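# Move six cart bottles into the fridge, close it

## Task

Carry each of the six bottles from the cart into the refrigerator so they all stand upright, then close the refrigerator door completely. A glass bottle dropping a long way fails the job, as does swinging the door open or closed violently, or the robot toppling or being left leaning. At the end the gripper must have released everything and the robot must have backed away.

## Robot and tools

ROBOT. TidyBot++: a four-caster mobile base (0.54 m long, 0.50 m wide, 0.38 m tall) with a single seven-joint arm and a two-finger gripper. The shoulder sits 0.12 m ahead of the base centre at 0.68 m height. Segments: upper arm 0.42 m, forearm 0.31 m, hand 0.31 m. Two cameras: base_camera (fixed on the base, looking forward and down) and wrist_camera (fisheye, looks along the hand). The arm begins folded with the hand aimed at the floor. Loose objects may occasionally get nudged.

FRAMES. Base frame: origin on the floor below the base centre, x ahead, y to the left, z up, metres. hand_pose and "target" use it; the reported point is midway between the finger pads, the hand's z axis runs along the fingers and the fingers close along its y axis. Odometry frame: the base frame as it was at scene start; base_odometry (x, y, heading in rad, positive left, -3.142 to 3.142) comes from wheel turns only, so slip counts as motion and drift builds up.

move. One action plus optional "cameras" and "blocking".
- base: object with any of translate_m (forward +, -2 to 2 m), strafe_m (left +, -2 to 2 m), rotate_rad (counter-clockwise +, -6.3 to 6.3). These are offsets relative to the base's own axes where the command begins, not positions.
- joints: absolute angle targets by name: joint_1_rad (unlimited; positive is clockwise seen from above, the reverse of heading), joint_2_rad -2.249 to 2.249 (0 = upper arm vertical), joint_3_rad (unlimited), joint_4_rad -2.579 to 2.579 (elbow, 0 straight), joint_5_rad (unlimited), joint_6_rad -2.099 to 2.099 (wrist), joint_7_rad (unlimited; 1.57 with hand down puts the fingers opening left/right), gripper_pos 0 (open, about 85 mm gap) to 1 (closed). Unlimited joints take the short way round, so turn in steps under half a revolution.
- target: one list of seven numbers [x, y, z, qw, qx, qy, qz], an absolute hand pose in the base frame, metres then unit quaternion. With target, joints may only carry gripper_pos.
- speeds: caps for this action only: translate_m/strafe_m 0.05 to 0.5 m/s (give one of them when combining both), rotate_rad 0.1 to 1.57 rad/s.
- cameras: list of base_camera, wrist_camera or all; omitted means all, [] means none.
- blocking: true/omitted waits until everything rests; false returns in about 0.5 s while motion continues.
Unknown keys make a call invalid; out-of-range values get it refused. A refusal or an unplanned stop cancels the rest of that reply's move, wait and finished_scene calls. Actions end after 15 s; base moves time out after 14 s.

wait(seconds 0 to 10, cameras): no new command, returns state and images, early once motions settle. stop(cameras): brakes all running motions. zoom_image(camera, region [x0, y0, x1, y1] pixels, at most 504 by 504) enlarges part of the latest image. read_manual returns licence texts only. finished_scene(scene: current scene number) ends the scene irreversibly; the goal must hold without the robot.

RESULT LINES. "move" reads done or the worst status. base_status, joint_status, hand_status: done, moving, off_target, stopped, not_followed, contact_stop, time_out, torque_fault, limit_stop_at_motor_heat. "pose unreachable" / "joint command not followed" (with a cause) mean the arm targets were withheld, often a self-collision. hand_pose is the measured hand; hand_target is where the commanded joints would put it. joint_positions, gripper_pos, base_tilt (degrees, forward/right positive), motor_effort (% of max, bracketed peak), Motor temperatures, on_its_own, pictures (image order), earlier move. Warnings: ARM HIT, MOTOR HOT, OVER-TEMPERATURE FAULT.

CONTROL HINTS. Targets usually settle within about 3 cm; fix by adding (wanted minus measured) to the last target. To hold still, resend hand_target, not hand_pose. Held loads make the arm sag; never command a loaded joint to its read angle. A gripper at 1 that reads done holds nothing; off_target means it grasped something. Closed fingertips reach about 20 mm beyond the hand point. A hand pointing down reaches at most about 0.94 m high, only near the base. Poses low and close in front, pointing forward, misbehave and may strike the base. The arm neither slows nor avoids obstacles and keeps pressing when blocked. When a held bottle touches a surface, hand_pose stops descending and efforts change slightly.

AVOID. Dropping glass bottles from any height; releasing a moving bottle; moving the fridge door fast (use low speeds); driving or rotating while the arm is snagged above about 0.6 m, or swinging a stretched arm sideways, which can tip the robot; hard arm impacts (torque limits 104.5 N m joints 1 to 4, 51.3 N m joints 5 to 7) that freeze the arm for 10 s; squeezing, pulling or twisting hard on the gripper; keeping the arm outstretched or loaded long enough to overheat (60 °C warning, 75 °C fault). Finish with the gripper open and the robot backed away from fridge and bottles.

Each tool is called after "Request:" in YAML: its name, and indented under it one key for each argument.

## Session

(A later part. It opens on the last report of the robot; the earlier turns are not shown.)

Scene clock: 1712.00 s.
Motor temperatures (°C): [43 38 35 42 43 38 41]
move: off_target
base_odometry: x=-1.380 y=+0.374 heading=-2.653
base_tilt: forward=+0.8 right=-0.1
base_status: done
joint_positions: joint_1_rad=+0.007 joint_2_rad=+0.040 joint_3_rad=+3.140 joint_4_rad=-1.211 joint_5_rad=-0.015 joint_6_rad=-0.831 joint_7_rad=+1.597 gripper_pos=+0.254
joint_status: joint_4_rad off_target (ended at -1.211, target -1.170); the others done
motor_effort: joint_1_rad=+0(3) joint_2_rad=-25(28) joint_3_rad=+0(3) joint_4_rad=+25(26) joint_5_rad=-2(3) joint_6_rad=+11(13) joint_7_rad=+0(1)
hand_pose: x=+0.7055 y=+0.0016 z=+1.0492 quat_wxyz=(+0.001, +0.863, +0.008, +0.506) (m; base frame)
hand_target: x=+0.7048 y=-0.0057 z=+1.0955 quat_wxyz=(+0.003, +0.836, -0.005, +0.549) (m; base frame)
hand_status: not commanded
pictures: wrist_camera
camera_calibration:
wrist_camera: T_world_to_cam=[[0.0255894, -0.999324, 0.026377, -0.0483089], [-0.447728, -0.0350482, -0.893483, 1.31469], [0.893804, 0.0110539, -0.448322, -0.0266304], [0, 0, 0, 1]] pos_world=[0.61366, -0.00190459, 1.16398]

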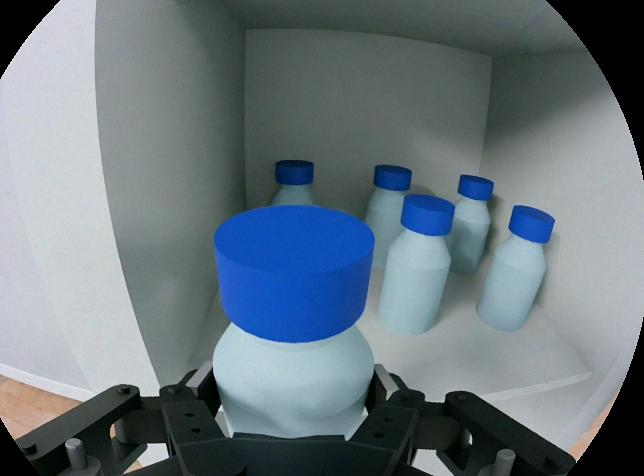

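Request:
move:
  base: {"translate_m": 0.201}
  speeds: {"translate_m": 0.2}
  cameras: []

Request:
move:
  joints: {"joint_1_rad": 0.012, "joint_2_rad": 0.008, "joint_4_rad": -1.29, "joint_6_rad": -0.70}
  cameras: ["wrist_camera"]

Scene clock: 1721.13 s.
Motor temperatures (°C): [43 38 35 42 43 38 41]
move: done
base_odometry: x=-1.558 y=+0.280 heading=-2.653
base_tilt: forward=+0.8 right=-0.1
base_status: done
joint_positions: joint_1_rad=+0.007 joint_2_rad=+0.043 joint_3_rad=+3.140 joint_4_rad=-1.211 joint_5_rad=-0.015 joint_6_rad=-0.831 joint_7_rad=+1.597 gripper_pos=+0.254
joint_status: not commanded
motor_effort: joint_1_rad=-1(1) joint_2_rad=-26(30) joint_3_rad=+0(2) joint_4_rad=+25(26) joint_5_rad=-2(3) joint_6_rad=+11(12) joint_7_rad=+0(1)
hand_pose: x=+0.7067 y=+0.0016 z=+1.0473 quat_wxyz=(+0.001, +0.864, +0.008, +0.504) (m; base frame)
hand_target: x=+0.7048 y=-0.0057 z=+1.0955 quat_wxyz=(+0.003, +0.836, -0.005, +0.549) (m; base frame)
hand_status: not commanded
pictures: none
No camera images: "cameras" was empty.

Scene clock: 1722.37 s.
Motor temperatures (°C): [43 38 35 42 43 38 41]
move: done
base_odometry: x=-1.558 y=+0.280 heading=-2.653
base_tilt: forward=+0.8 right=-0.1
base_status: not commanded
joint_positions: joint_1_rad=+0.007 joint_2_rad=+0.035 joint_3_rad=+3.140 joint_4_rad=-1.303 joint_5_rad=-0.015 joint_6_rad=-0.764 joint_7_rad=+1.597 gripper_pos=+0.254
joint_status: all done
motor_effort: joint_1_rad=-1(1) joint_2_rad=-26(28) joint_3_rad=+1(1) joint_4_rad=+25(26) joint_5_rad=-2(3) joint_6_rad=+11(12) joint_7_rad=+0(1)
hand_pose: x=+0.7080 y=+0.0013 z=+1.0175 quat_wxyz=(+0.001, +0.868, +0.007, +0.497) (m; base frame)
hand_target: x=+0.7084 y=-0.0057 z=+1.0583 quat_wxyz=(+0.003, +0.841, -0.005, +0.541) (m; base frame)
hand_status: not commanded
pictures: wrist_camera
camera_calibration:
wrist_camera: T_world_to_cam=[[0.0251427, -0.999358, 0.0255085, -0.046565], [-0.465196, -0.0342816, -0.884544, 1.29081], [0.88485, 0.0103734, -0.46576, -0.0190051], [0, 0, 0, 1]] pos_world=[0.618466, -0.00208707, 1.13411]

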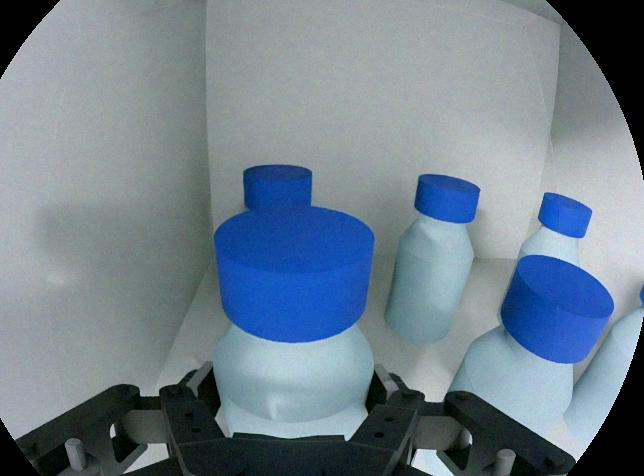

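Request:
move:
  joints: {"joint_1_rad": 0.012, "joint_2_rad": 0.0, "joint_4_rad": -1.34, "joint_6_rad": -0.66}
  cameras: []

Request:
move:
  joints: {"joint_1_rad": 0.012, "joint_2_rad": -0.003, "joint_4_rad": -1.36, "joint_6_rad": -0.642}
  cameras: []

Request:
move:
  joints: {"joint_1_rad": 0.012, "joint_2_rad": -0.004, "joint_4_rad": -1.375, "joint_6_rad": -0.63}
  cameras: []

Scene clock: 1733.33 s.
Motor temperatures (°C): [43 38 35 42 43 38 41]
move: done
base_odometry: x=-1.558 y=+0.280 heading=-2.653
base_tilt: forward=+0.8 right=-0.1
base_status: not commanded
joint_positions: joint_1_rad=+0.007 joint_2_rad=+0.028 joint_3_rad=+3.140 joint_4_rad=-1.350 joint_5_rad=-0.015 joint_6_rad=-0.722 joint_7_rad=+1.597 gripper_pos=+0.254
joint_status: all done
motor_effort: joint_1_rad=+0(1) joint_2_rad=-25(28) joint_3_rad=+1(1) joint_4_rad=+25(27) joint_5_rad=-2(3) joint_6_rad=+11(12) joint_7_rad=+1(1)
hand_pose: x=+0.7080 y=+0.0012 z=+1.0056 quat_wxyz=(+0.001, +0.867, +0.007, +0.498) (m; base frame)
hand_target: x=+0.7081 y=-0.0057 z=+1.0449 quat_wxyz=(+0.003, +0.841, -0.005, +0.540) (m; base frame)
hand_status: not commanded
pictures: none
No camera images: "cameras" was empty.

Scene clock: 1733.93 s.
Motor temperatures (°C): [43 38 35 42 43 38 41]
move: done
base_odometry: x=-1.558 y=+0.280 heading=-2.653
base_tilt: forward=+0.8 right=-0.1
base_status: not commanded
joint_positions: joint_1_rad=+0.007 joint_2_rad=+0.025 joint_3_rad=+3.140 joint_4_rad=-1.369 joint_5_rad=-0.015 joint_6_rad=-0.703 joint_7_rad=+1.597 gripper_pos=+0.254
joint_status: all done
motor_effort: joint_1_rad=+0(1) joint_2_rad=-25(27) joint_3_rad=+0(1) joint_4_rad=+25(26) joint_5_rad=-2(3) joint_6_rad=+11(12) joint_7_rad=+0(1)
hand_pose: x=+0.7084 y=+0.0011 z=+1.0013 quat_wxyz=(+0.001, +0.867, +0.007, +0.499) (m; base frame)
hand_target: x=+0.7081 y=-0.0057 z=+1.0400 quat_wxyz=(+0.003, +0.841, -0.005, +0.541) (m; base frame)
hand_status: not commanded
pictures: none
No camera images: "cameras" was empty.

Scene clock: 1734.47 s.
Motor temperatures (°C): [43 38 35 42 43 38 41]
move: done
base_odometry: x=-1.558 y=+0.280 heading=-2.653
base_tilt: forward=+0.8 right=-0.1
base_status: not commanded
joint_positions: joint_1_rad=+0.007 joint_2_rad=+0.023 joint_3_rad=+3.140 joint_4_rad=-1.380 joint_5_rad=-0.015 joint_6_rad=-0.688 joint_7_rad=+1.597 gripper_pos=+0.254
joint_status: all done
motor_effort: joint_1_rad=+0(1) joint_2_rad=-25(26) joint_3_rad=+0(1) joint_4_rad=+25(26) joint_5_rad=-2(2) joint_6_rad=+11(11) joint_7_rad=+1(1)
hand_pose: x=+0.7087 y=+0.0011 z=+1.0003 quat_wxyz=(+0.001, +0.865, +0.007, +0.502) (m; base frame)
hand_target: x=+0.7083 y=-0.0057 z=+1.0351 quat_wxyz=(+0.003, +0.842, -0.005, +0.540) (m; base frame)
hand_status: not commanded
pictures: none
No camera images: "cameras" was empty.

Request:
move:
  joints: {"joint_1_rad": 0.012, "joint_2_rad": -0.006, "joint_4_rad": -1.388, "joint_6_rad": -0.624}
  cameras: ["wrist_camera"]

Scene clock: 1738.70 s.
Motor temperatures (°C): [43 38 35 42 43 38 41]
move: done
base_odometry: x=-1.558 y=+0.280 heading=-2.653
base_tilt: forward=+0.9 right=-0.1
base_status: not commanded
joint_positions: joint_1_rad=+0.007 joint_2_rad=+0.019 joint_3_rad=+3.140 joint_4_rad=-1.389 joint_5_rad=-0.015 joint_6_rad=-0.678 joint_7_rad=+1.597 gripper_pos=+0.254
joint_status: all done
motor_effort: joint_1_rad=+0(1) joint_2_rad=-25(26) joint_3_rad=+0(1) joint_4_rad=+24(26) joint_5_rad=-2(3) joint_6_rad=+10(11) joint_7_rad=+0(1)
hand_pose: x=+0.7081 y=+0.0011 z=+1.0003 quat_wxyz=(+0.001, +0.864, +0.006, +0.504) (m; base frame)
hand_target: x=+0.7075 y=-0.0057 z=+1.0303 quat_wxyz=(+0.003, +0.843, -0.005, +0.538) (m; base frame)
hand_status: not commanded
pictures: wrist_camera
camera_calibration:
wrist_camera: T_world_to_cam=[[0.0235174, -0.999392, 0.0257404, -0.0454936], [-0.451524, -0.0335899, -0.891627, 1.27297], [0.891949, 0.00934636, -0.452039, -0.0458459], [0, 0, 0, 1]] pos_world=[0.616738, -0.00227863, 1.11546]

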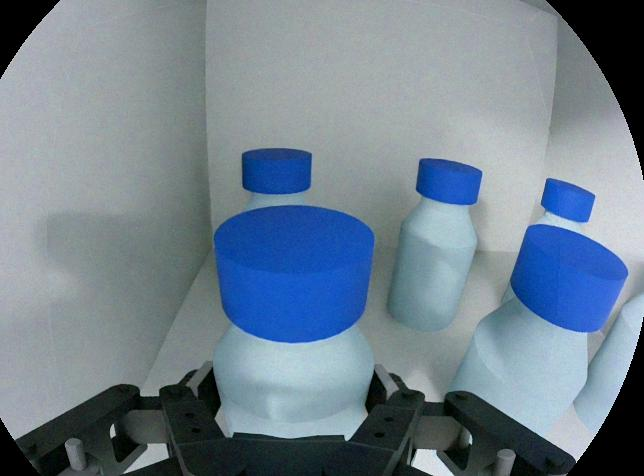

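Request:
move:
  joints: {"gripper_pos": 0.15}
  cameras: ["wrist_camera"]

Scene clock: 1751.17 s.
Motor temperatures (°C): [43 38 35 42 43 38 41]
move: done
base_odometry: x=-1.558 y=+0.280 heading=-2.653
base_tilt: forward=+0.8 right=-0.1
base_status: not commanded
joint_positions: joint_1_rad=+0.007 joint_2_rad=-0.004 joint_3_rad=+3.140 joint_4_rad=-1.389 joint_5_rad=-0.015 joint_6_rad=-0.661 joint_7_rad=+1.597 gripper_pos=+0.150
joint_status: all done
motor_effort: joint_1_rad=+0(1) joint_2_rad=-20(26) joint_3_rad=+0(1) joint_4_rad=+21(25) joint_5_rad=-2(3) joint_6_rad=+8(11) joint_7_rad=+0(1)
hand_pose: x=+0.7031 y=+0.0010 z=+1.0179 quat_wxyz=(+0.001, +0.854, +0.006, +0.521) (m; base frame)
hand_target: x=+0.7075 y=-0.0057 z=+1.0303 quat_wxyz=(+0.003, +0.843, -0.005, +0.538) (m; base frame)
hand_status: not commanded
pictures: wrist_camera
camera_calibration:
wrist_camera: T_world_to_cam=[[0.0222459, -0.999392, 0.0268285, -0.0460676], [-0.416401, -0.033659, -0.908558, 1.27894], [0.908909, 0.00904029, -0.416897, -0.0811573], [0, 0, 0, 1]] pos_world=[0.607341, -0.00225817, 1.12939]

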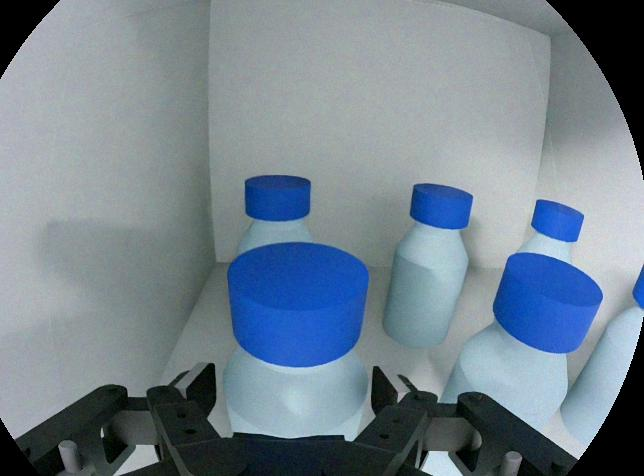

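Request:
move:
  joints: {"gripper_pos": 0.03}
  cameras: ["wrist_camera"]

Request:
move:
  base: {"translate_m": -0.12}
  speeds: {"translate_m": 0.15}
  cameras: ["wrist_camera"]

Scene clock: 1757.43 s.
Motor temperatures (°C): [43 38 35 42 43 38 41]
move: done
base_odometry: x=-1.558 y=+0.280 heading=-2.653
base_tilt: forward=+0.8 right=-0.1
base_status: not commanded
joint_positions: joint_1_rad=+0.007 joint_2_rad=-0.004 joint_3_rad=+3.140 joint_4_rad=-1.389 joint_5_rad=-0.015 joint_6_rad=-0.661 joint_7_rad=+1.597 gripper_pos=+0.030
joint_status: all done
motor_effort: joint_1_rad=+0(1) joint_2_rad=-21(21) joint_3_rad=+1(1) joint_4_rad=+21(21) joint_5_rad=-3(3) joint_6_rad=+8(8) joint_7_rad=+0(1)
hand_pose: x=+0.7031 y=+0.0010 z=+1.0179 quat_wxyz=(+0.001, +0.854, +0.006, +0.521) (m; base frame)
hand_target: x=+0.7075 y=-0.0057 z=+1.0303 quat_wxyz=(+0.003, +0.843, -0.005, +0.538) (m; base frame)
hand_status: not commanded
pictures: wrist_camera
camera_calibration:
wrist_camera: T_world_to_cam=[[0.0222459, -0.999392, 0.0268285, -0.0460676], [-0.416401, -0.033659, -0.908558, 1.27894], [0.908909, 0.00904029, -0.416897, -0.0811573], [0, 0, 0, 1]] pos_world=[0.607341, -0.00225817, 1.12939]

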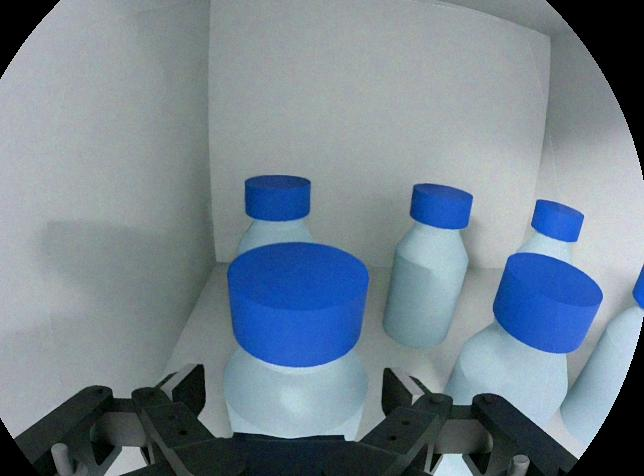

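Scene clock: 1759.00 s.
Motor temperatures (°C): [43 38 35 42 43 38 41]
move: done
base_odometry: x=-1.452 y=+0.336 heading=-2.653
base_tilt: forward=+0.8 right=-0.1
base_status: done
joint_positions: joint_1_rad=+0.007 joint_2_rad=-0.011 joint_3_rad=+3.140 joint_4_rad=-1.389 joint_5_rad=-0.015 joint_6_rad=-0.661 joint_7_rad=+1.597 gripper_pos=+0.030
joint_status: not commanded
motor_effort: joint_1_rad=+0(1) joint_2_rad=-20(24) joint_3_rad=+0(2) joint_4_rad=+21(22) joint_5_rad=-2(3) joint_6_rad=+8(9) joint_7_rad=+0(1)
hand_pose: x=+0.7006 y=+0.0010 z=+1.0223 quat_wxyz=(+0.001, +0.852, +0.006, +0.524) (m; base frame)
hand_target: x=+0.7075 y=-0.0057 z=+1.0303 quat_wxyz=(+0.003, +0.843, -0.005, +0.538) (m; base frame)
hand_status: not commanded
pictures: wrist_camera
camera_calibration:
wrist_camera: T_world_to_cam=[[0.0220324, -0.999391, 0.027052, -0.0461943], [-0.409305, -0.0337038, -0.911775, 1.28027], [0.912131, 0.00901608, -0.409799, -0.0865174], [0, 0, 0, 1]] pos_world=[0.603954, -0.00223626, 1.13311]

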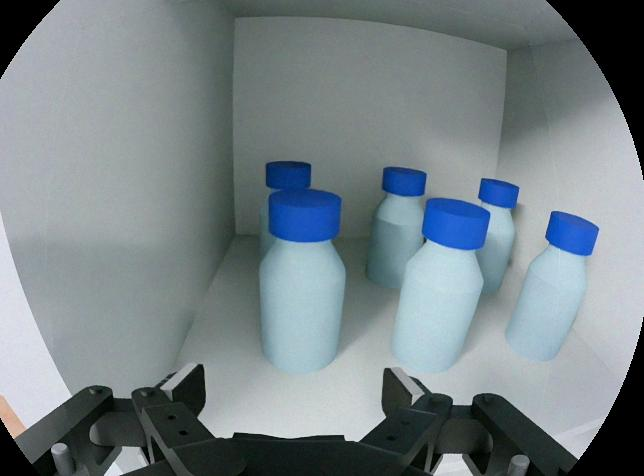

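Request:
move:
  base: {"translate_m": -0.24}
  joints: {"joint_1_rad": 0.012, "joint_2_rad": 0.014, "joint_4_rad": -0.677, "joint_6_rad": -1.69}
  cameras: ["wrist_camera", "base_camera"]

Scene clock: 1771.30 s.
Motor temperatures (°C): [43 38 35 42 43 38 41]
move: done
base_odometry: x=-1.240 y=+0.449 heading=-2.654
base_tilt: forward=+0.8 right=-0.1
base_status: done
joint_positions: joint_1_rad=+0.007 joint_2_rad=+0.001 joint_3_rad=+3.140 joint_4_rad=-0.706 joint_5_rad=-0.015 joint_6_rad=-1.637 joint_7_rad=+1.597 gripper_pos=+0.030
joint_status: all done
motor_effort: joint_1_rad=+0(1) joint_2_rad=-14(25) joint_3_rad=+0(1) joint_4_rad=+15(22) joint_5_rad=-2(3) joint_6_rad=+6(9) joint_7_rad=+0(1)
hand_pose: x=+0.5466 y=+0.0036 z=+1.1238 quat_wxyz=(+0.000, +0.922, +0.013, +0.388) (m; base frame)
hand_target: x=+0.5398 y=-0.0037 z=+1.1193 quat_wxyz=(+0.002, +0.929, -0.005, +0.371) (m; base frame)
hand_status: not commanded
pictures: base_camera, wrist_camera
camera_calibration:
wrist_camera: T_world_to_cam=[[0.0417025, -0.998875, 0.022566, -0.0486836], [-0.664458, -0.0445938, -0.745994, 1.263], [0.746161, 0.0161156, -0.665571, 0.473698], [0, 0, 0, 1]] pos_world=[0.487789, 0.0000593754, 1.25857]

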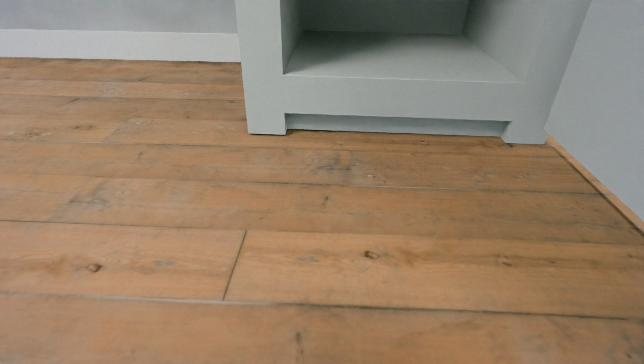

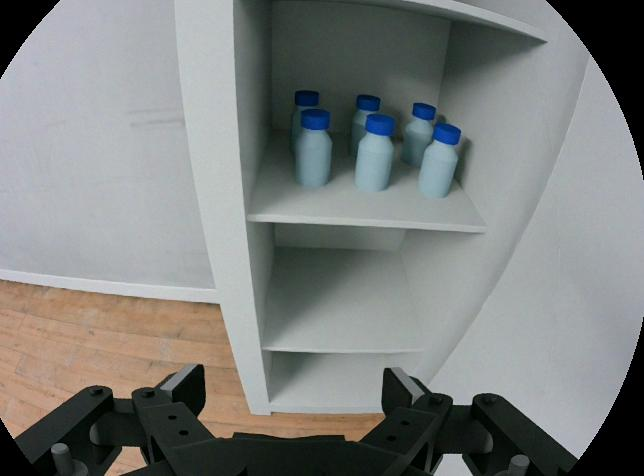

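Request:
move:
  base: {"rotate_rad": 2.304}
  cameras: ["base_camera"]

Scene clock: 1793.40 s.
Motor temperatures (°C): [43 38 35 42 43 38 41]
move: done
base_odometry: x=-1.240 y=+0.449 heading=-0.350
base_tilt: forward=+0.8 right=-0.1
base_status: done
joint_positions: joint_1_rad=+0.007 joint_2_rad=+0.021 joint_3_rad=+3.141 joint_4_rad=-0.706 joint_5_rad=-0.015 joint_6_rad=-1.640 joint_7_rad=+1.597 gripper_pos=+0.030
joint_status: not commanded
motor_effort: joint_1_rad=+0(2) joint_2_rad=-15(19) joint_3_rad=+0(2) joint_4_rad=+15(16) joint_5_rad=-2(4) joint_6_rad=+7(7) joint_7_rad=+0(1)
hand_pose: x=+0.5546 y=+0.0034 z=+1.1146 quat_wxyz=(-0.001, +0.926, +0.013, +0.377) (m; base frame)
hand_target: x=+0.5398 y=-0.0037 z=+1.1193 quat_wxyz=(+0.002, +0.929, -0.005, +0.371) (m; base frame)
hand_status: not commanded
pictures: base_camera

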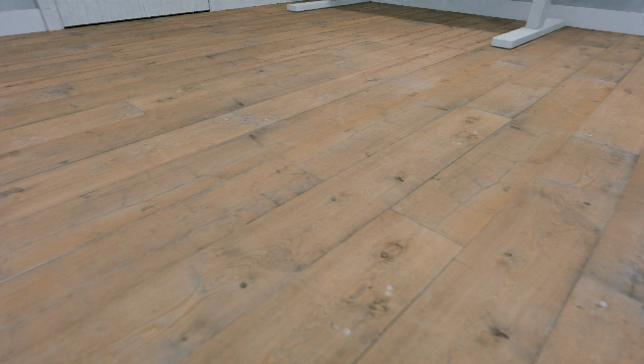

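Request:
move:
  base: {"translate_m": -0.182, "strafe_m": 0.455}
  speeds: {"translate_m": 0.4}
  cameras: []

Request:
move:
  base: {"translate_m": -0.72}
  speeds: {"translate_m": 0.3}
  cameras: []

Scene clock: 1802.27 s.
Motor temperatures (°C): [43 38 35 42 43 38 41]
move: done
base_odometry: x=-1.255 y=+0.939 heading=-0.349
base_tilt: forward=+0.8 right=-0.1
base_status: done
joint_positions: joint_1_rad=+0.007 joint_2_rad=+0.018 joint_3_rad=+3.141 joint_4_rad=-0.706 joint_5_rad=-0.015 joint_6_rad=-1.641 joint_7_rad=+1.597 gripper_pos=+0.030
joint_status: not commanded
motor_effort: joint_1_rad=+0(2) joint_2_rad=-15(17) joint_3_rad=+0(2) joint_4_rad=+14(15) joint_5_rad=-2(3) joint_6_rad=+6(7) joint_7_rad=+0(1)
hand_pose: x=+0.5528 y=+0.0034 z=+1.1164 quat_wxyz=(+0.000, +0.925, +0.013, +0.379) (m; base frame)
hand_target: x=+0.5398 y=-0.0037 z=+1.1193 quat_wxyz=(+0.002, +0.929, -0.005, +0.371) (m; base frame)
hand_status: not commanded
pictures: none
No camera images: "cameras" was empty.

Scene clock: 1805.73 s.
Motor temperatures (°C): [43 38 35 42 43 38 41]
move: done
base_odometry: x=-1.932 y=+1.186 heading=-0.350
base_tilt: forward=+0.8 right=-0.2
base_status: done
joint_positions: joint_1_rad=+0.007 joint_2_rad=+0.009 joint_3_rad=+3.141 joint_4_rad=-0.702 joint_5_rad=-0.015 joint_6_rad=-1.643 joint_7_rad=+1.597 gripper_pos=+0.030
joint_status: not commanded
motor_effort: joint_1_rad=+0(1) joint_2_rad=-14(19) joint_3_rad=+0(1) joint_4_rad=+15(16) joint_5_rad=-2(3) joint_6_rad=+7(7) joint_7_rad=+0(1)
hand_pose: x=+0.5486 y=+0.0034 z=+1.1210 quat_wxyz=(+0.000, +0.923, +0.013, +0.384) (m; base frame)
hand_target: x=+0.5398 y=-0.0037 z=+1.1193 quat_wxyz=(+0.002, +0.929, -0.005, +0.371) (m; base frame)
hand_status: not commanded
pictures: none
No camera images: "cameras" was empty.

Request:
move:
  base: {"translate_m": -0.4, "strafe_m": -0.042}
  speeds: {"translate_m": 0.3}
  cameras: ["base_camera"]

Request:
move:
  base: {"rotate_rad": -0.402}
  speeds: {"rotate_rad": 0.6}
  joints: {"gripper_pos": 0.05}
  cameras: ["base_camera", "wrist_camera"]

Scene clock: 1819.90 s.
Motor temperatures (°C): [43 38 35 42 43 38 41]
move: done
base_odometry: x=-2.322 y=+1.283 heading=-0.350
base_tilt: forward=+0.8 right=-0.1
base_status: done
joint_positions: joint_1_rad=+0.007 joint_2_rad=+0.009 joint_3_rad=+3.141 joint_4_rad=-0.701 joint_5_rad=-0.015 joint_6_rad=-1.644 joint_7_rad=+1.597 gripper_pos=+0.030
joint_status: not commanded
motor_effort: joint_1_rad=+0(1) joint_2_rad=-14(18) joint_3_rad=+0(1) joint_4_rad=+15(16) joint_5_rad=-2(3) joint_6_rad=+6(7) joint_7_rad=+0(1)
hand_pose: x=+0.5483 y=+0.0034 z=+1.1213 quat_wxyz=(+0.000, +0.923, +0.013, +0.384) (m; base frame)
hand_target: x=+0.5398 y=-0.0037 z=+1.1193 quat_wxyz=(+0.002, +0.929, -0.005, +0.371) (m; base frame)
hand_status: not commanded
pictures: base_camera

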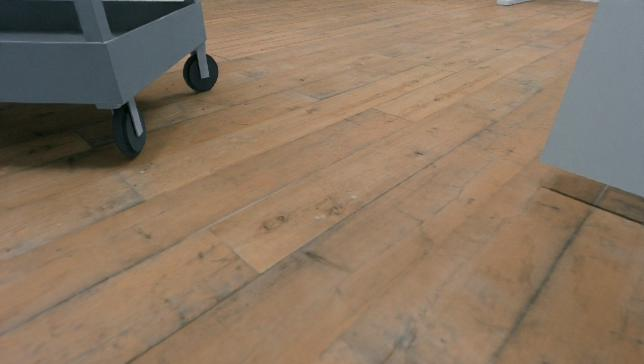

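Scene clock: 1821.27 s.
Motor temperatures (°C): [43 38 35 42 43 38 41]
move: done
base_odometry: x=-2.322 y=+1.283 heading=-0.751
base_tilt: forward=+0.8 right=-0.1
base_status: done
joint_positions: joint_1_rad=+0.007 joint_2_rad=+0.009 joint_3_rad=+3.141 joint_4_rad=-0.701 joint_5_rad=-0.015 joint_6_rad=-1.644 joint_7_rad=+1.597 gripper_pos=+0.050
joint_status: all done
motor_effort: joint_1_rad=+0(2) joint_2_rad=-14(15) joint_3_rad=+0(2) joint_4_rad=+15(15) joint_5_rad=-2(3) joint_6_rad=+6(7) joint_7_rad=+0(1)
hand_pose: x=+0.5484 y=+0.0034 z=+1.1212 quat_wxyz=(+0.000, +0.923, +0.013, +0.384) (m; base frame)
hand_target: x=+0.5398 y=-0.0037 z=+1.1193 quat_wxyz=(+0.002, +0.929, -0.005, +0.371) (m; base frame)
hand_status: not commanded
pictures: base_camera, wrist_camera
camera_calibration:
wrist_camera: T_world_to_cam=[[0.0414719, -0.998893, 0.0222002, -0.0483925], [-0.671306, -0.0443143, -0.739855, 1.25914], [0.740019, 0.0157801, -0.6724, 0.481653], [0, 0, 0, 1]] pos_world=[0.49084, -0.000141646, 1.25652]

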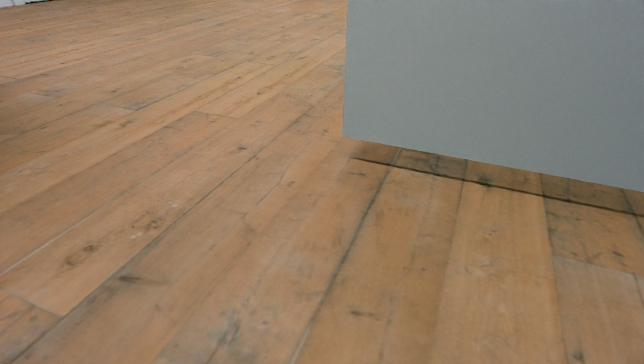

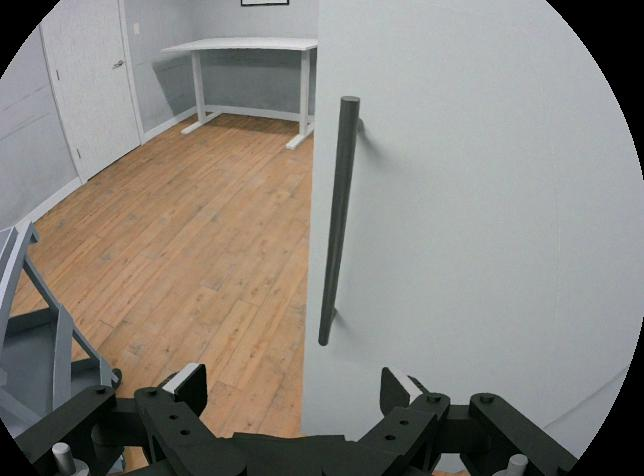

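Request:
move:
  joints: {"joint_1_rad": 0.012, "joint_2_rad": -0.617, "joint_4_rad": -2.26, "joint_6_rad": 0.11}
  cameras: ["wrist_camera"]

Scene clock: 1829.00 s.
Motor temperatures (°C): [43 38 35 42 43 38 41]
move: done
base_odometry: x=-2.322 y=+1.283 heading=-0.751
base_tilt: forward=+0.8 right=-0.1
base_status: not commanded
joint_positions: joint_1_rad=+0.007 joint_2_rad=-0.606 joint_3_rad=+3.141 joint_4_rad=-2.243 joint_5_rad=-0.015 joint_6_rad=+0.064 joint_7_rad=+1.597 gripper_pos=+0.050
joint_status: all done
motor_effort: joint_1_rad=+0(1) joint_2_rad=+0(15) joint_3_rad=+1(1) joint_4_rad=+22(23) joint_5_rad=-2(2) joint_6_rad=+9(10) joint_7_rad=+0(1)
hand_pose: x=+0.5042 y=-0.0011 z=+1.0066 quat_wxyz=(+0.007, +0.708, +0.002, +0.707) (m; base frame)
hand_target: x=+0.5002 y=-0.0032 z=+1.0141 quat_wxyz=(+0.004, +0.694, -0.004, +0.720) (m; base frame)
hand_status: not commanded
pictures: wrist_camera
camera_calibration:
wrist_camera: T_world_to_cam=[[-0.00365287, -0.999419, 0.0338752, -0.0375067], [0.0444201, -0.0340042, -0.998434, 1.04389], [0.999006, -0.00214241, 0.0445186, -0.414883], [0, 0, 0, 1]] pos_world=[0.367964, -0.00287707, 1.062]

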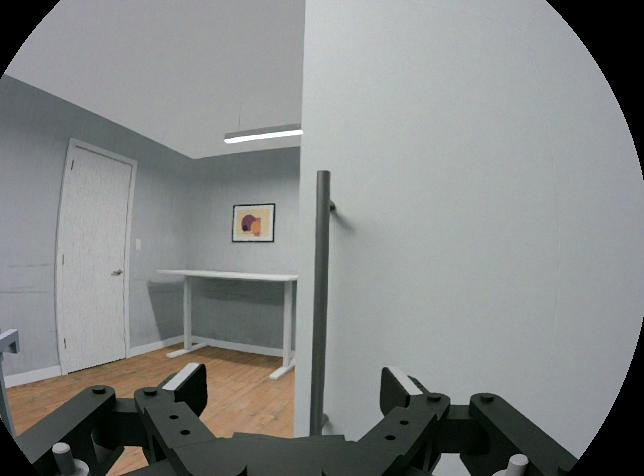

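Request:
move:
  base: {"translate_m": 0.15, "strafe_m": -0.022}
  speeds: {"translate_m": 0.2}
  cameras: ["wrist_camera"]

Scene clock: 1840.03 s.
Motor temperatures (°C): [43 38 35 41 43 38 41]
move: done
base_odometry: x=-2.227 y=+1.165 heading=-0.752
base_tilt: forward=+0.8 right=-0.1
base_status: done
joint_positions: joint_1_rad=+0.007 joint_2_rad=-0.614 joint_3_rad=+3.141 joint_4_rad=-2.243 joint_5_rad=-0.015 joint_6_rad=+0.068 joint_7_rad=+1.597 gripper_pos=+0.050
joint_status: not commanded
motor_effort: joint_1_rad=+0(1) joint_2_rad=+0(4) joint_3_rad=+1(2) joint_4_rad=+22(22) joint_5_rad=-2(3) joint_6_rad=+9(9) joint_7_rad=+0(1)
hand_pose: x=+0.5017 y=-0.0011 z=+1.0102 quat_wxyz=(+0.007, +0.704, +0.002, +0.710) (m; base frame)
hand_target: x=+0.5002 y=-0.0032 z=+1.0141 quat_wxyz=(+0.004, +0.694, -0.004, +0.720) (m; base frame)
hand_status: not commanded
pictures: wrist_camera
camera_calibration:
wrist_camera: T_world_to_cam=[[-0.00406762, -0.999417, 0.0339063, -0.0374621], [0.0549954, -0.0340788, -0.997905, 1.04176], [0.998478, -0.00219441, 0.0551019, -0.423016], [0, 0, 0, 1]] pos_world=[0.364928, -0.00286664, 1.06415]

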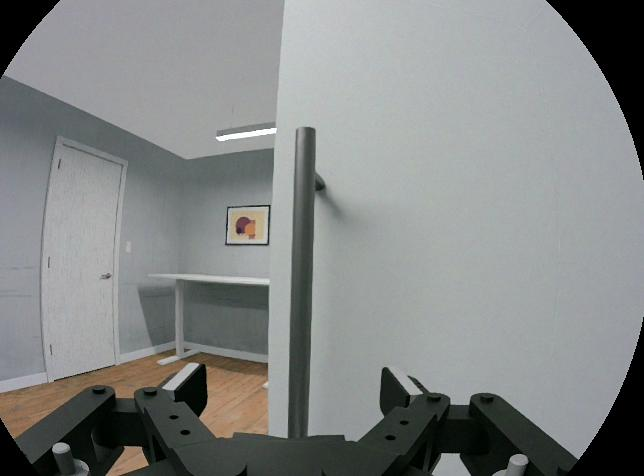

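Request:
move:
  base: {"translate_m": 0.098, "strafe_m": -0.004}
  speeds: {"translate_m": 0.15}
  cameras: ["wrist_camera"]

Scene clock: 1847.07 s.
Motor temperatures (°C): [43 38 35 41 43 38 41]
move: done
base_odometry: x=-2.158 y=+1.095 heading=-0.752
base_tilt: forward=+0.8 right=-0.1
base_status: done
joint_positions: joint_1_rad=+0.007 joint_2_rad=-0.615 joint_3_rad=+3.141 joint_4_rad=-2.244 joint_5_rad=-0.015 joint_6_rad=+0.069 joint_7_rad=+1.597 gripper_pos=+0.050
joint_status: not commanded
motor_effort: joint_1_rad=+0(1) joint_2_rad=+0(3) joint_3_rad=+1(2) joint_4_rad=+22(23) joint_5_rad=-2(3) joint_6_rad=+9(9) joint_7_rad=+0(1)
hand_pose: x=+0.5015 y=-0.0011 z=+1.0104 quat_wxyz=(+0.007, +0.703, +0.002, +0.711) (m; base frame)
hand_target: x=+0.5002 y=-0.0032 z=+1.0141 quat_wxyz=(+0.004, +0.694, -0.004, +0.720) (m; base frame)
hand_status: not commanded
pictures: wrist_camera
camera_calibration:
wrist_camera: T_world_to_cam=[[-0.00412068, -0.999416, 0.0339098, -0.037451], [0.0561428, -0.0340878, -0.997841, 1.04137], [0.998414, -0.002208, 0.0562505, -0.423915], [0, 0, 0, 1]] pos_world=[0.364623, -0.00286712, 1.06424]

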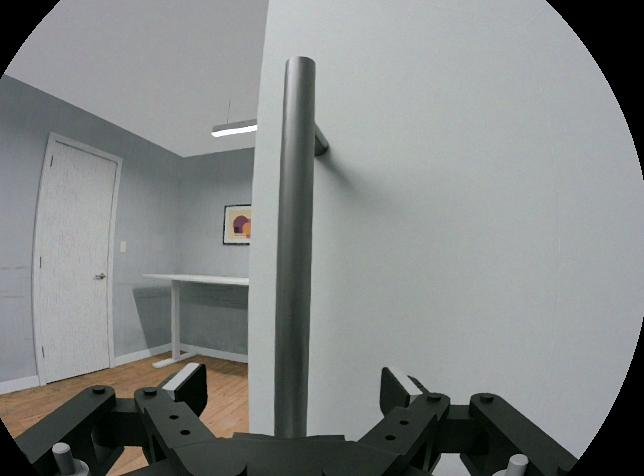

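Request:
move:
  base: {"translate_m": 0.018}
  speeds: {"translate_m": 0.1}
  cameras: ["wrist_camera"]

Scene clock: 1857.10 s.
Motor temperatures (°C): [43 37 35 41 43 38 41]
move: done
base_odometry: x=-2.145 y=+1.082 heading=-0.752
base_tilt: forward=+0.8 right=-0.1
base_status: done
joint_positions: joint_1_rad=+0.007 joint_2_rad=-0.613 joint_3_rad=+3.141 joint_4_rad=-2.245 joint_5_rad=-0.015 joint_6_rad=+0.070 joint_7_rad=+1.597 gripper_pos=+0.050
joint_status: not commanded
motor_effort: joint_1_rad=+0(1) joint_2_rad=+0(3) joint_3_rad=+1(2) joint_4_rad=+22(22) joint_5_rad=-2(3) joint_6_rad=+9(9) joint_7_rad=+0(1)
hand_pose: x=+0.5021 y=-0.0011 z=+1.0095 quat_wxyz=(+0.007, +0.704, +0.002, +0.710) (m; base frame)
hand_target: x=+0.5002 y=-0.0032 z=+1.0141 quat_wxyz=(+0.004, +0.694, -0.004, +0.720) (m; base frame)
hand_status: not commanded
pictures: wrist_camera
camera_calibration:
wrist_camera: T_world_to_cam=[[-0.00406254, -0.999417, 0.0339052, -0.0374482], [0.0541693, -0.0340757, -0.99795, 1.0415], [0.998524, -0.00221759, 0.0542761, -0.422568], [0, 0, 0, 1]] pos_world=[0.365374, -0.00287373, 1.06357]

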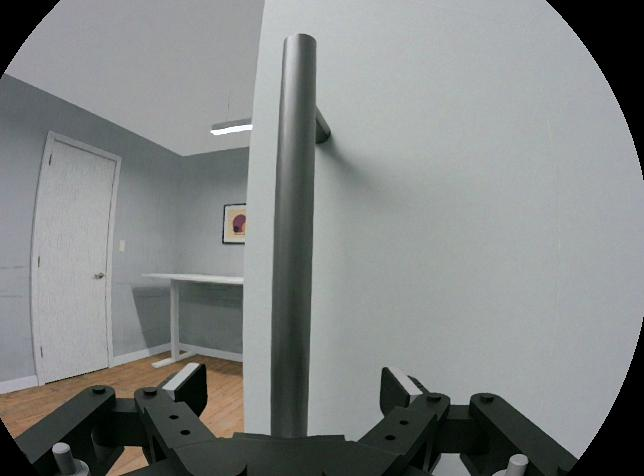

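Request:
move:
  joints: {"gripper_pos": 0.93}
  cameras: ["wrist_camera"]

Scene clock: 1861.37 s.
Motor temperatures (°C): [43 37 35 41 43 38 41]
move: off_target
base_odometry: x=-2.145 y=+1.082 heading=-0.752
base_tilt: forward=+0.8 right=-0.1
base_status: not commanded
joint_positions: joint_1_rad=+0.006 joint_2_rad=-0.614 joint_3_rad=+3.139 joint_4_rad=-2.245 joint_5_rad=-0.015 joint_6_rad=+0.070 joint_7_rad=+1.597 gripper_pos=+0.845
joint_status: gripper_pos off_target (ended at +0.845, target +0.930)
motor_effort: joint_1_rad=+3(5) joint_2_rad=+0(3) joint_3_rad=+5(7) joint_4_rad=+22(23) joint_5_rad=-2(3) joint_6_rad=+9(10) joint_7_rad=+1(2)
hand_pose: x=+0.5017 y=+0.0000 z=+1.0095 quat_wxyz=(+0.007, +0.704, +0.003, +0.710) (m; base frame)
hand_target: x=+0.5002 y=-0.0032 z=+1.0141 quat_wxyz=(+0.004, +0.694, -0.004, +0.720) (m; base frame)
hand_status: not commanded
pictures: wrist_camera
camera_calibration:
wrist_camera: T_world_to_cam=[[-0.00227361, -0.999383, 0.0350575, -0.0384389], [0.0547564, -0.0351294, -0.997882, 1.04118], [0.998497, -0.000349175, 0.0548024, -0.422659], [0, 0, 0, 1]] pos_world=[0.364925, -0.00198671, 1.06348]

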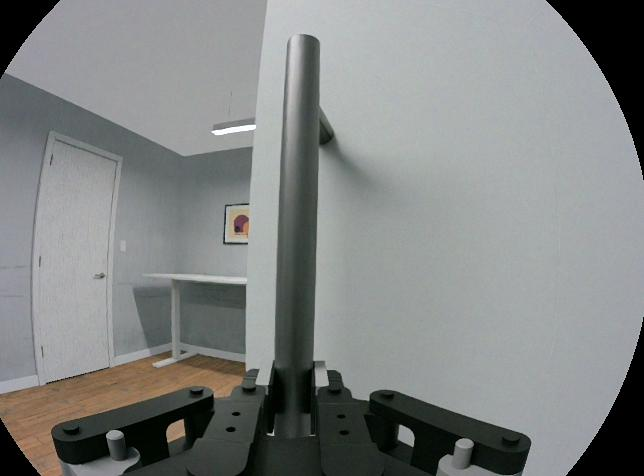

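Request:
move:
  base: {"translate_m": 0.188, "strafe_m": 0.076, "rotate_rad": -0.3}
  speeds: {"translate_m": 0.12, "rotate_rad": 0.17}
  cameras: ["wrist_camera"]

Scene clock: 1875.23 s.
Motor temperatures (°C): [43 37 35 41 43 38 41]
move: done
base_odometry: x=-1.956 y=+1.009 heading=-1.052
base_tilt: forward=+0.8 right=-0.2
base_status: done
joint_positions: joint_1_rad=+0.002 joint_2_rad=-0.620 joint_3_rad=+3.117 joint_4_rad=-2.259 joint_5_rad=-0.015 joint_6_rad=+0.094 joint_7_rad=+1.597 gripper_pos=+0.845
joint_status: not commanded
motor_effort: joint_1_rad=+6(7) joint_2_rad=+1(10) joint_3_rad=+9(11) joint_4_rad=+21(27) joint_5_rad=+0(2) joint_6_rad=+9(13) joint_7_rad=+3(3)
hand_pose: x=+0.4991 y=+0.0128 z=+1.0107 quat_wxyz=(+0.003, +0.698, +0.015, +0.716) (m; base frame)
hand_target: x=+0.5002 y=-0.0032 z=+1.0141 quat_wxyz=(+0.004, +0.694, -0.004, +0.720) (m; base frame)
hand_status: not commanded
pictures: wrist_camera
camera_calibration:
wrist_camera: T_world_to_cam=[[0.0197006, -0.998682, 0.0473952, -0.049105], [0.0722436, -0.0458585, -0.996332, 1.03281], [0.997192, 0.0230523, 0.0712449, -0.436375], [0, 0, 0, 1]] pos_world=[0.361503, 0.00838236, 1.06244]

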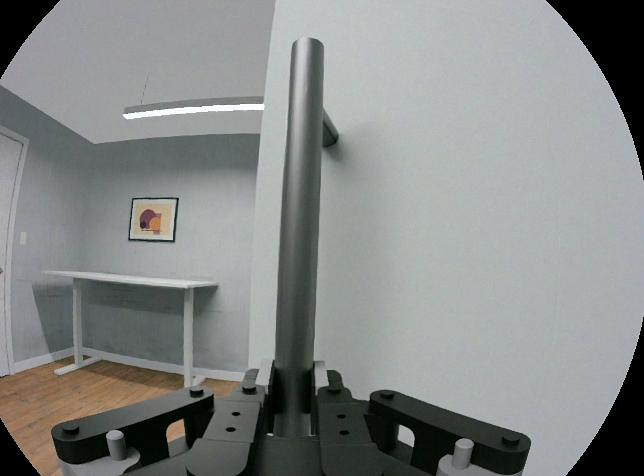

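Request:
move:
  base: {"translate_m": 0.187, "strafe_m": 0.097, "rotate_rad": -0.3}
  speeds: {"translate_m": 0.12, "rotate_rad": 0.17}
  cameras: ["wrist_camera"]

Scene clock: 1885.27 s.
Motor temperatures (°C): [43 37 35 41 43 38 41]
move: done
base_odometry: x=-1.779 y=+0.895 heading=-1.353
base_tilt: forward=+0.8 right=-0.1
base_status: done
joint_positions: joint_1_rad=+0.000 joint_2_rad=-0.619 joint_3_rad=+3.136 joint_4_rad=-2.258 joint_5_rad=-0.015 joint_6_rad=+0.097 joint_7_rad=+1.596 gripper_pos=+0.845
joint_status: not commanded
motor_effort: joint_1_rad=+0(7) joint_2_rad=+1(6) joint_3_rad=+1(11) joint_4_rad=+20(25) joint_5_rad=-1(1) joint_6_rad=+7(12) joint_7_rad=+2(4)
hand_pose: x=+0.4997 y=+0.0035 z=+1.0118 quat_wxyz=(+0.004, +0.697, +0.006, +0.717) (m; base frame)
hand_target: x=+0.5002 y=-0.0032 z=+1.0141 quat_wxyz=(+0.004, +0.694, -0.004, +0.720) (m; base frame)
hand_status: not commanded
pictures: wrist_camera
camera_calibration:
wrist_camera: T_world_to_cam=[[0.00500352, -0.999347, 0.0357878, -0.0393872], [0.0742004, -0.0353186, -0.996618, 1.0327], [0.997231, 0.00764207, 0.0739752, -0.439625], [0, 0, 0, 1]] pos_world=[0.361978, 0.000471619, 1.06314]

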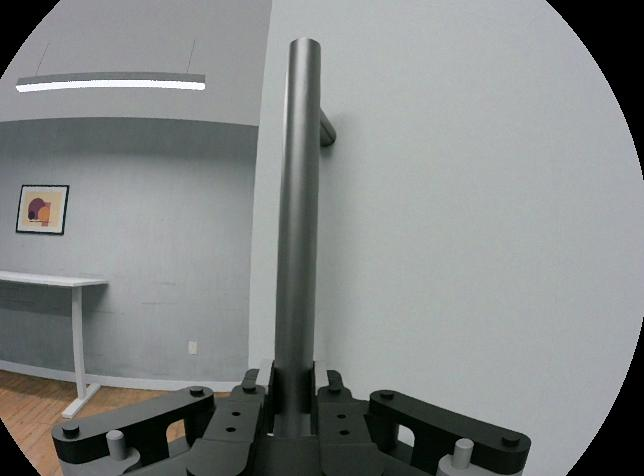

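Request:
move:
  base: {"translate_m": 0.187, "strafe_m": 0.091, "rotate_rad": -0.3}
  speeds: {"translate_m": 0.13, "rotate_rad": 0.18}
  cameras: ["wrist_camera"]

Scene clock: 1892.77 s.
Motor temperatures (°C): [43 37 35 41 43 38 41]
move: done
base_odometry: x=-1.650 y=+0.732 heading=-1.653
base_tilt: forward=+0.8 right=-0.1
base_status: done
joint_positions: joint_1_rad=+0.004 joint_2_rad=-0.614 joint_3_rad=+3.144 joint_4_rad=-2.255 joint_5_rad=-0.015 joint_6_rad=+0.100 joint_7_rad=+1.596 gripper_pos=+0.845
joint_status: not commanded
motor_effort: joint_1_rad=-3(6) joint_2_rad=+1(5) joint_3_rad=-2(7) joint_4_rad=+19(25) joint_5_rad=-1(2) joint_6_rad=+7(11) joint_7_rad=+1(3)
hand_pose: x=+0.5013 y=-0.0022 z=+1.0128 quat_wxyz=(+0.006, +0.697, +0.000, +0.718) (m; base frame)
hand_target: x=+0.5002 y=-0.0032 z=+1.0141 quat_wxyz=(+0.004, +0.694, -0.004, +0.720) (m; base frame)
hand_status: not commanded
pictures: wrist_camera
camera_calibration:
wrist_camera: T_world_to_cam=[[-0.00586018, -0.999497, 0.0311525, -0.0349497], [0.0753055, -0.0315057, -0.996663, 1.03293], [0.997143, -0.00349467, 0.0754522, -0.442675], [0, 0, 0, 1]] pos_world=[0.36342, -0.00393582, 1.06398]

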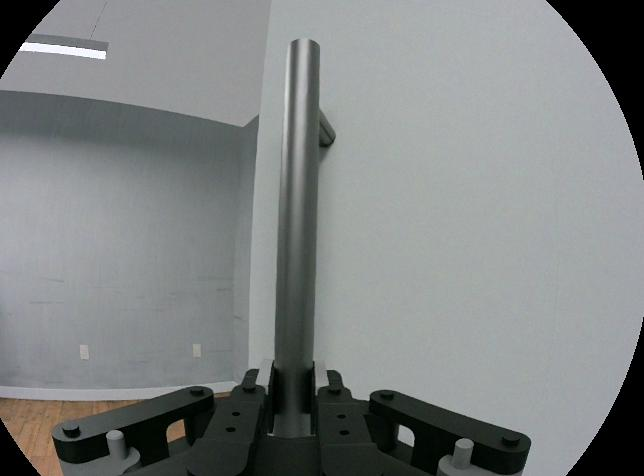

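Request:
move:
  base: {"translate_m": 0.188, "strafe_m": 0.085, "rotate_rad": -0.3}
  speeds: {"translate_m": 0.11, "rotate_rad": 0.16}
  cameras: ["wrist_camera"]

Scene clock: 1901.10 s.
Motor temperatures (°C): [43 37 35 41 43 38 41]
move: done
base_odometry: x=-1.580 y=+0.537 heading=-1.954
base_tilt: forward=+0.8 right=-0.1
base_status: done
joint_positions: joint_1_rad=+0.008 joint_2_rad=-0.616 joint_3_rad=+3.146 joint_4_rad=-2.256 joint_5_rad=-0.015 joint_6_rad=+0.101 joint_7_rad=+1.596 gripper_pos=+0.845
joint_status: not commanded
motor_effort: joint_1_rad=-1(6) joint_2_rad=-1(4) joint_3_rad=+0(9) joint_4_rad=+20(24) joint_5_rad=-1(2) joint_6_rad=+7(11) joint_7_rad=+1(3)
hand_pose: x=+0.5008 y=-0.0046 z=+1.0134 quat_wxyz=(+0.008, +0.696, -0.002, +0.718) (m; base frame)
hand_target: x=+0.5002 y=-0.0032 z=+1.0141 quat_wxyz=(+0.004, +0.694, -0.004, +0.720) (m; base frame)
hand_status: not commanded
pictures: wrist_camera
camera_calibration:
wrist_camera: T_world_to_cam=[[-0.0111731, -0.999485, 0.0300666, -0.0335714], [0.0770876, -0.03084, -0.996547, 1.03247], [0.996962, -0.0088168, 0.0773925, -0.444183], [0, 0, 0, 1]] pos_world=[0.362868, -0.0056289, 1.0643]

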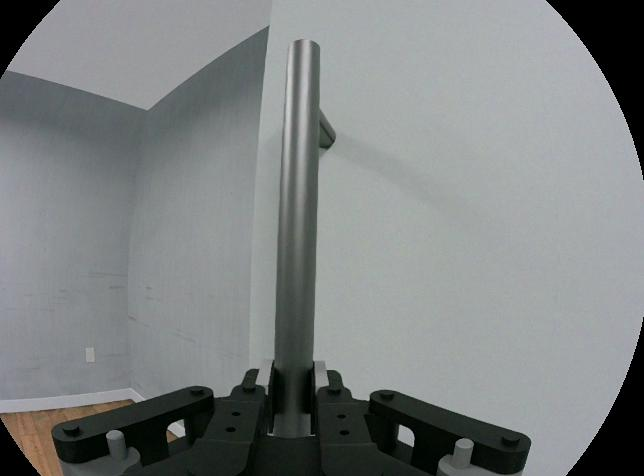

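Request:
move:
  base: {"translate_m": 0.123, "strafe_m": 0.059, "rotate_rad": -0.2}
  speeds: {"translate_m": 0.08, "rotate_rad": 0.12}
  cameras: ["wrist_camera"]

Scene clock: 1908.00 s.
Motor temperatures (°C): [43 37 35 41 43 38 41]
move: done
base_odometry: x=-1.572 y=+0.401 heading=-2.154
base_tilt: forward=+0.8 right=-0.1
base_status: done
joint_positions: joint_1_rad=+0.009 joint_2_rad=-0.616 joint_3_rad=+3.144 joint_4_rad=-2.256 joint_5_rad=-0.015 joint_6_rad=+0.102 joint_7_rad=+1.596 gripper_pos=+0.845
joint_status: not commanded
motor_effort: joint_1_rad=-1(4) joint_2_rad=+0(3) joint_3_rad=+0(5) joint_4_rad=+19(24) joint_5_rad=-1(2) joint_6_rad=+7(11) joint_7_rad=+1(2)
hand_pose: x=+0.5007 y=-0.0036 z=+1.0137 quat_wxyz=(+0.008, +0.695, -0.001, +0.719) (m; base frame)
hand_target: x=+0.5002 y=-0.0032 z=+1.0141 quat_wxyz=(+0.004, +0.694, -0.004, +0.720) (m; base frame)
hand_status: not commanded
pictures: wrist_camera
camera_calibration:
wrist_camera: T_world_to_cam=[[-0.0100605, -0.999453, 0.0314922, -0.0346711], [0.0782558, -0.0321841, -0.996414, 1.0321], [0.996883, -0.00755998, 0.0785368, -0.445143], [0, 0, 0, 1]] pos_world=[0.362639, -0.0048002, 1.06445]

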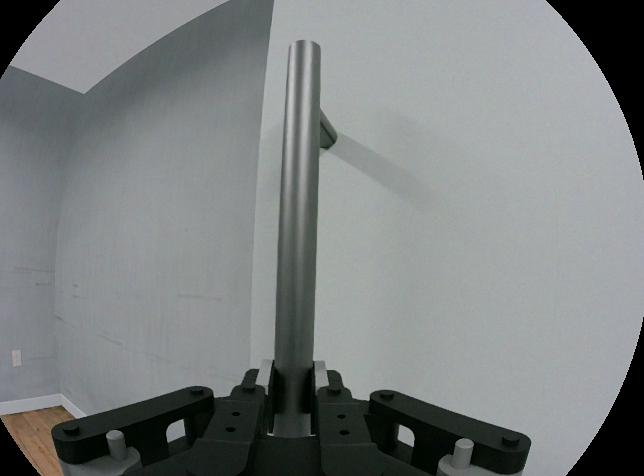

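Request:
move:
  base: {"translate_m": 0.042, "strafe_m": 0.025, "rotate_rad": -0.07}
  speeds: {"translate_m": 0.05, "rotate_rad": 0.1}
  cameras: []

Scene clock: 1914.10 s.
Motor temperatures (°C): [43 37 35 41 43 38 41]
move: done
base_odometry: x=-1.574 y=+0.352 heading=-2.225
base_tilt: forward=+0.8 right=-0.1
base_status: done
joint_positions: joint_1_rad=+0.010 joint_2_rad=-0.616 joint_3_rad=+3.146 joint_4_rad=-2.256 joint_5_rad=-0.015 joint_6_rad=+0.103 joint_7_rad=+1.596 gripper_pos=+0.845
joint_status: not commanded
motor_effort: joint_1_rad=-3(4) joint_2_rad=+0(3) joint_3_rad=-2(7) joint_4_rad=+20(24) joint_5_rad=-1(2) joint_6_rad=+8(11) joint_7_rad=+1(3)
hand_pose: x=+0.5006 y=-0.0048 z=+1.0138 quat_wxyz=(+0.008, +0.695, -0.002, +0.719) (m; base frame)
hand_target: x=+0.5002 y=-0.0032 z=+1.0141 quat_wxyz=(+0.004, +0.694, -0.004, +0.720) (m; base frame)
hand_status: not commanded
pictures: none
No camera images: "cameras" was empty.

Request:
move:
  base: {"translate_m": 0.018, "strafe_m": 0.01, "rotate_rad": -0.03}
  speeds: {"translate_m": 0.05, "rotate_rad": 0.1}
  cameras: ["wrist_camera"]

Scene clock: 1936.73 s.
Motor temperatures (°C): [43 37 35 41 43 38 41]
move: done
base_odometry: x=-1.577 y=+0.332 heading=-2.256
base_tilt: forward=+0.8 right=-0.1
base_status: done
joint_positions: joint_1_rad=+0.012 joint_2_rad=-0.617 joint_3_rad=+3.142 joint_4_rad=-2.257 joint_5_rad=-0.015 joint_6_rad=+0.103 joint_7_rad=+1.596 gripper_pos=+0.845
joint_status: not commanded
motor_effort: joint_1_rad=-5(7) joint_2_rad=-1(3) joint_3_rad=-4(10) joint_4_rad=+19(23) joint_5_rad=+0(2) joint_6_rad=+7(11) joint_7_rad=+1(2)
hand_pose: x=+0.5002 y=-0.0039 z=+1.0139 quat_wxyz=(+0.009, +0.695, -0.001, +0.719) (m; base frame)
hand_target: x=+0.5002 y=-0.0032 z=+1.0141 quat_wxyz=(+0.004, +0.694, -0.004, +0.720) (m; base frame)
hand_status: not commanded
pictures: wrist_camera
camera_calibration:
wrist_camera: T_world_to_cam=[[-0.0119102, -0.999395, 0.032682, -0.0352494], [0.0795432, -0.0335277, -0.996267, 1.03148], [0.99676, -0.00926608, 0.0798944, -0.446023], [0, 0, 0, 1]] pos_world=[0.362111, -0.00477777, 1.06442]

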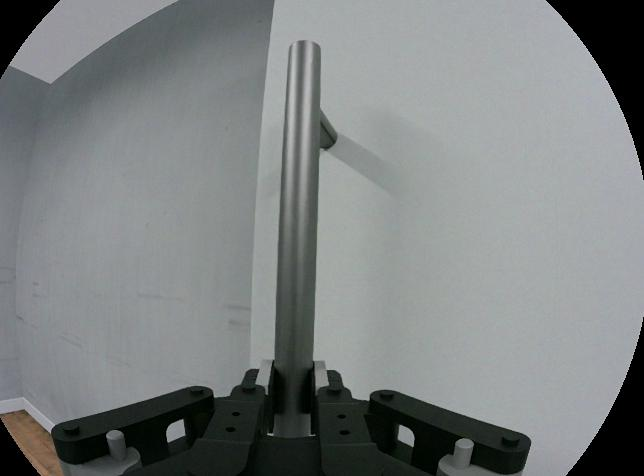

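Request:
move:
  base: {"translate_m": 0.018, "strafe_m": 0.008, "rotate_rad": -0.03}
  speeds: {"translate_m": 0.05, "rotate_rad": 0.1}
  cameras: []

Scene clock: 1942.67 s.
Motor temperatures (°C): [43 37 35 41 43 38 41]
move: done
base_odometry: x=-1.582 y=+0.313 heading=-2.286
base_tilt: forward=+0.8 right=-0.1
base_status: done
joint_positions: joint_1_rad=+0.011 joint_2_rad=-0.651 joint_3_rad=+3.135 joint_4_rad=-2.277 joint_5_rad=-0.015 joint_6_rad=+0.103 joint_7_rad=+1.596 gripper_pos=+0.845
joint_status: not commanded
motor_effort: joint_1_rad=+5(7) joint_2_rad=+7(13) joint_3_rad=+8(11) joint_4_rad=+24(30) joint_5_rad=-1(2) joint_6_rad=+10(15) joint_7_rad=+2(3)
hand_pose: x=+0.4889 y=+0.0002 z=+1.0138 quat_wxyz=(+0.008, +0.690, +0.003, +0.724) (m; base frame)
hand_target: x=+0.5002 y=-0.0032 z=+1.0141 quat_wxyz=(+0.004, +0.694, -0.004, +0.720) (m; base frame)
hand_status: not commanded
pictures: none
No camera images: "cameras" was empty.

Request:
move:
  base: {"translate_m": 0.014, "strafe_m": 0.0, "rotate_rad": -0.015}
  speeds: {"translate_m": 0.05, "rotate_rad": 0.1}
  cameras: ["wrist_camera"]

Scene clock: 1947.80 s.
Motor temperatures (°C): [43 37 35 41 43 38 41]
move: done
base_odometry: x=-1.591 y=+0.303 heading=-2.301
base_tilt: forward=+0.8 right=-0.2
base_status: done
joint_positions: joint_1_rad=+0.008 joint_2_rad=-0.687 joint_3_rad=+3.124 joint_4_rad=-2.296 joint_5_rad=-0.015 joint_6_rad=+0.099 joint_7_rad=+1.596 gripper_pos=+0.845
joint_status: not commanded
motor_effort: joint_1_rad=+2(5) joint_2_rad=+17(20) joint_3_rad=+3(8) joint_4_rad=+26(32) joint_5_rad=+0(1) joint_6_rad=+12(16) joint_7_rad=+3(3)
hand_pose: x=+0.4767 y=+0.0068 z=+1.0138 quat_wxyz=(+0.006, +0.685, +0.009, +0.728) (m; base frame)
hand_target: x=+0.5002 y=-0.0032 z=+1.0141 quat_wxyz=(+0.004, +0.694, -0.004, +0.720) (m; base frame)
hand_status: not commanded
pictures: wrist_camera
camera_calibration:
wrist_camera: T_world_to_cam=[[0.00569775, -0.99902, 0.0438958, -0.0446052], [0.106996, -0.0430354, -0.993328, 1.01767], [0.994243, 0.0103564, 0.106646, -0.448539], [0, 0, 0, 1]] pos_world=[0.337325, 0.00387957, 1.06067]

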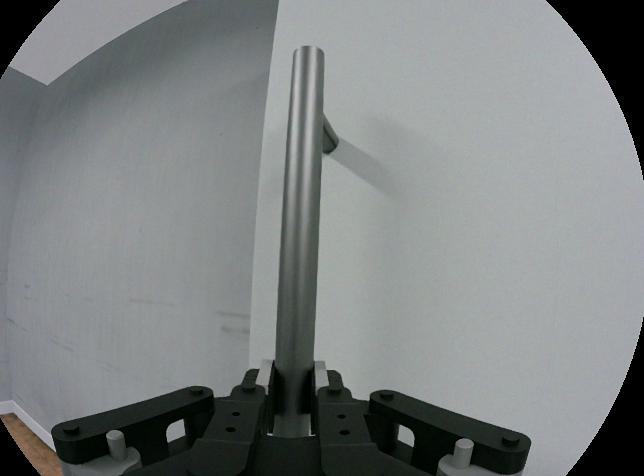

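Request:
move:
  base: {"translate_m": -0.02, "strafe_m": 0.008}
  speeds: {"translate_m": 0.05}
  cameras: []

Scene clock: 1955.10 s.
Motor temperatures (°C): [43 37 35 42 43 38 41]
move: done
base_odometry: x=-1.571 y=+0.312 heading=-2.301
base_tilt: forward=+0.8 right=-0.2
base_status: done
joint_positions: joint_1_rad=+0.008 joint_2_rad=-0.630 joint_3_rad=+3.137 joint_4_rad=-2.264 joint_5_rad=-0.015 joint_6_rad=+0.103 joint_7_rad=+1.596 gripper_pos=+0.845
joint_status: not commanded
motor_effort: joint_1_rad=-1(3) joint_2_rad=+3(17) joint_3_rad=+0(5) joint_4_rad=+22(26) joint_5_rad=-1(1) joint_6_rad=+9(12) joint_7_rad=+2(3)
hand_pose: x=+0.4959 y=+0.0001 z=+1.0138 quat_wxyz=(+0.007, +0.693, +0.003, +0.721) (m; base frame)
hand_target: x=+0.5002 y=-0.0032 z=+1.0141 quat_wxyz=(+0.004, +0.694, -0.004, +0.720) (m; base frame)
hand_status: not commanded
pictures: none
No camera images: "cameras" was empty.


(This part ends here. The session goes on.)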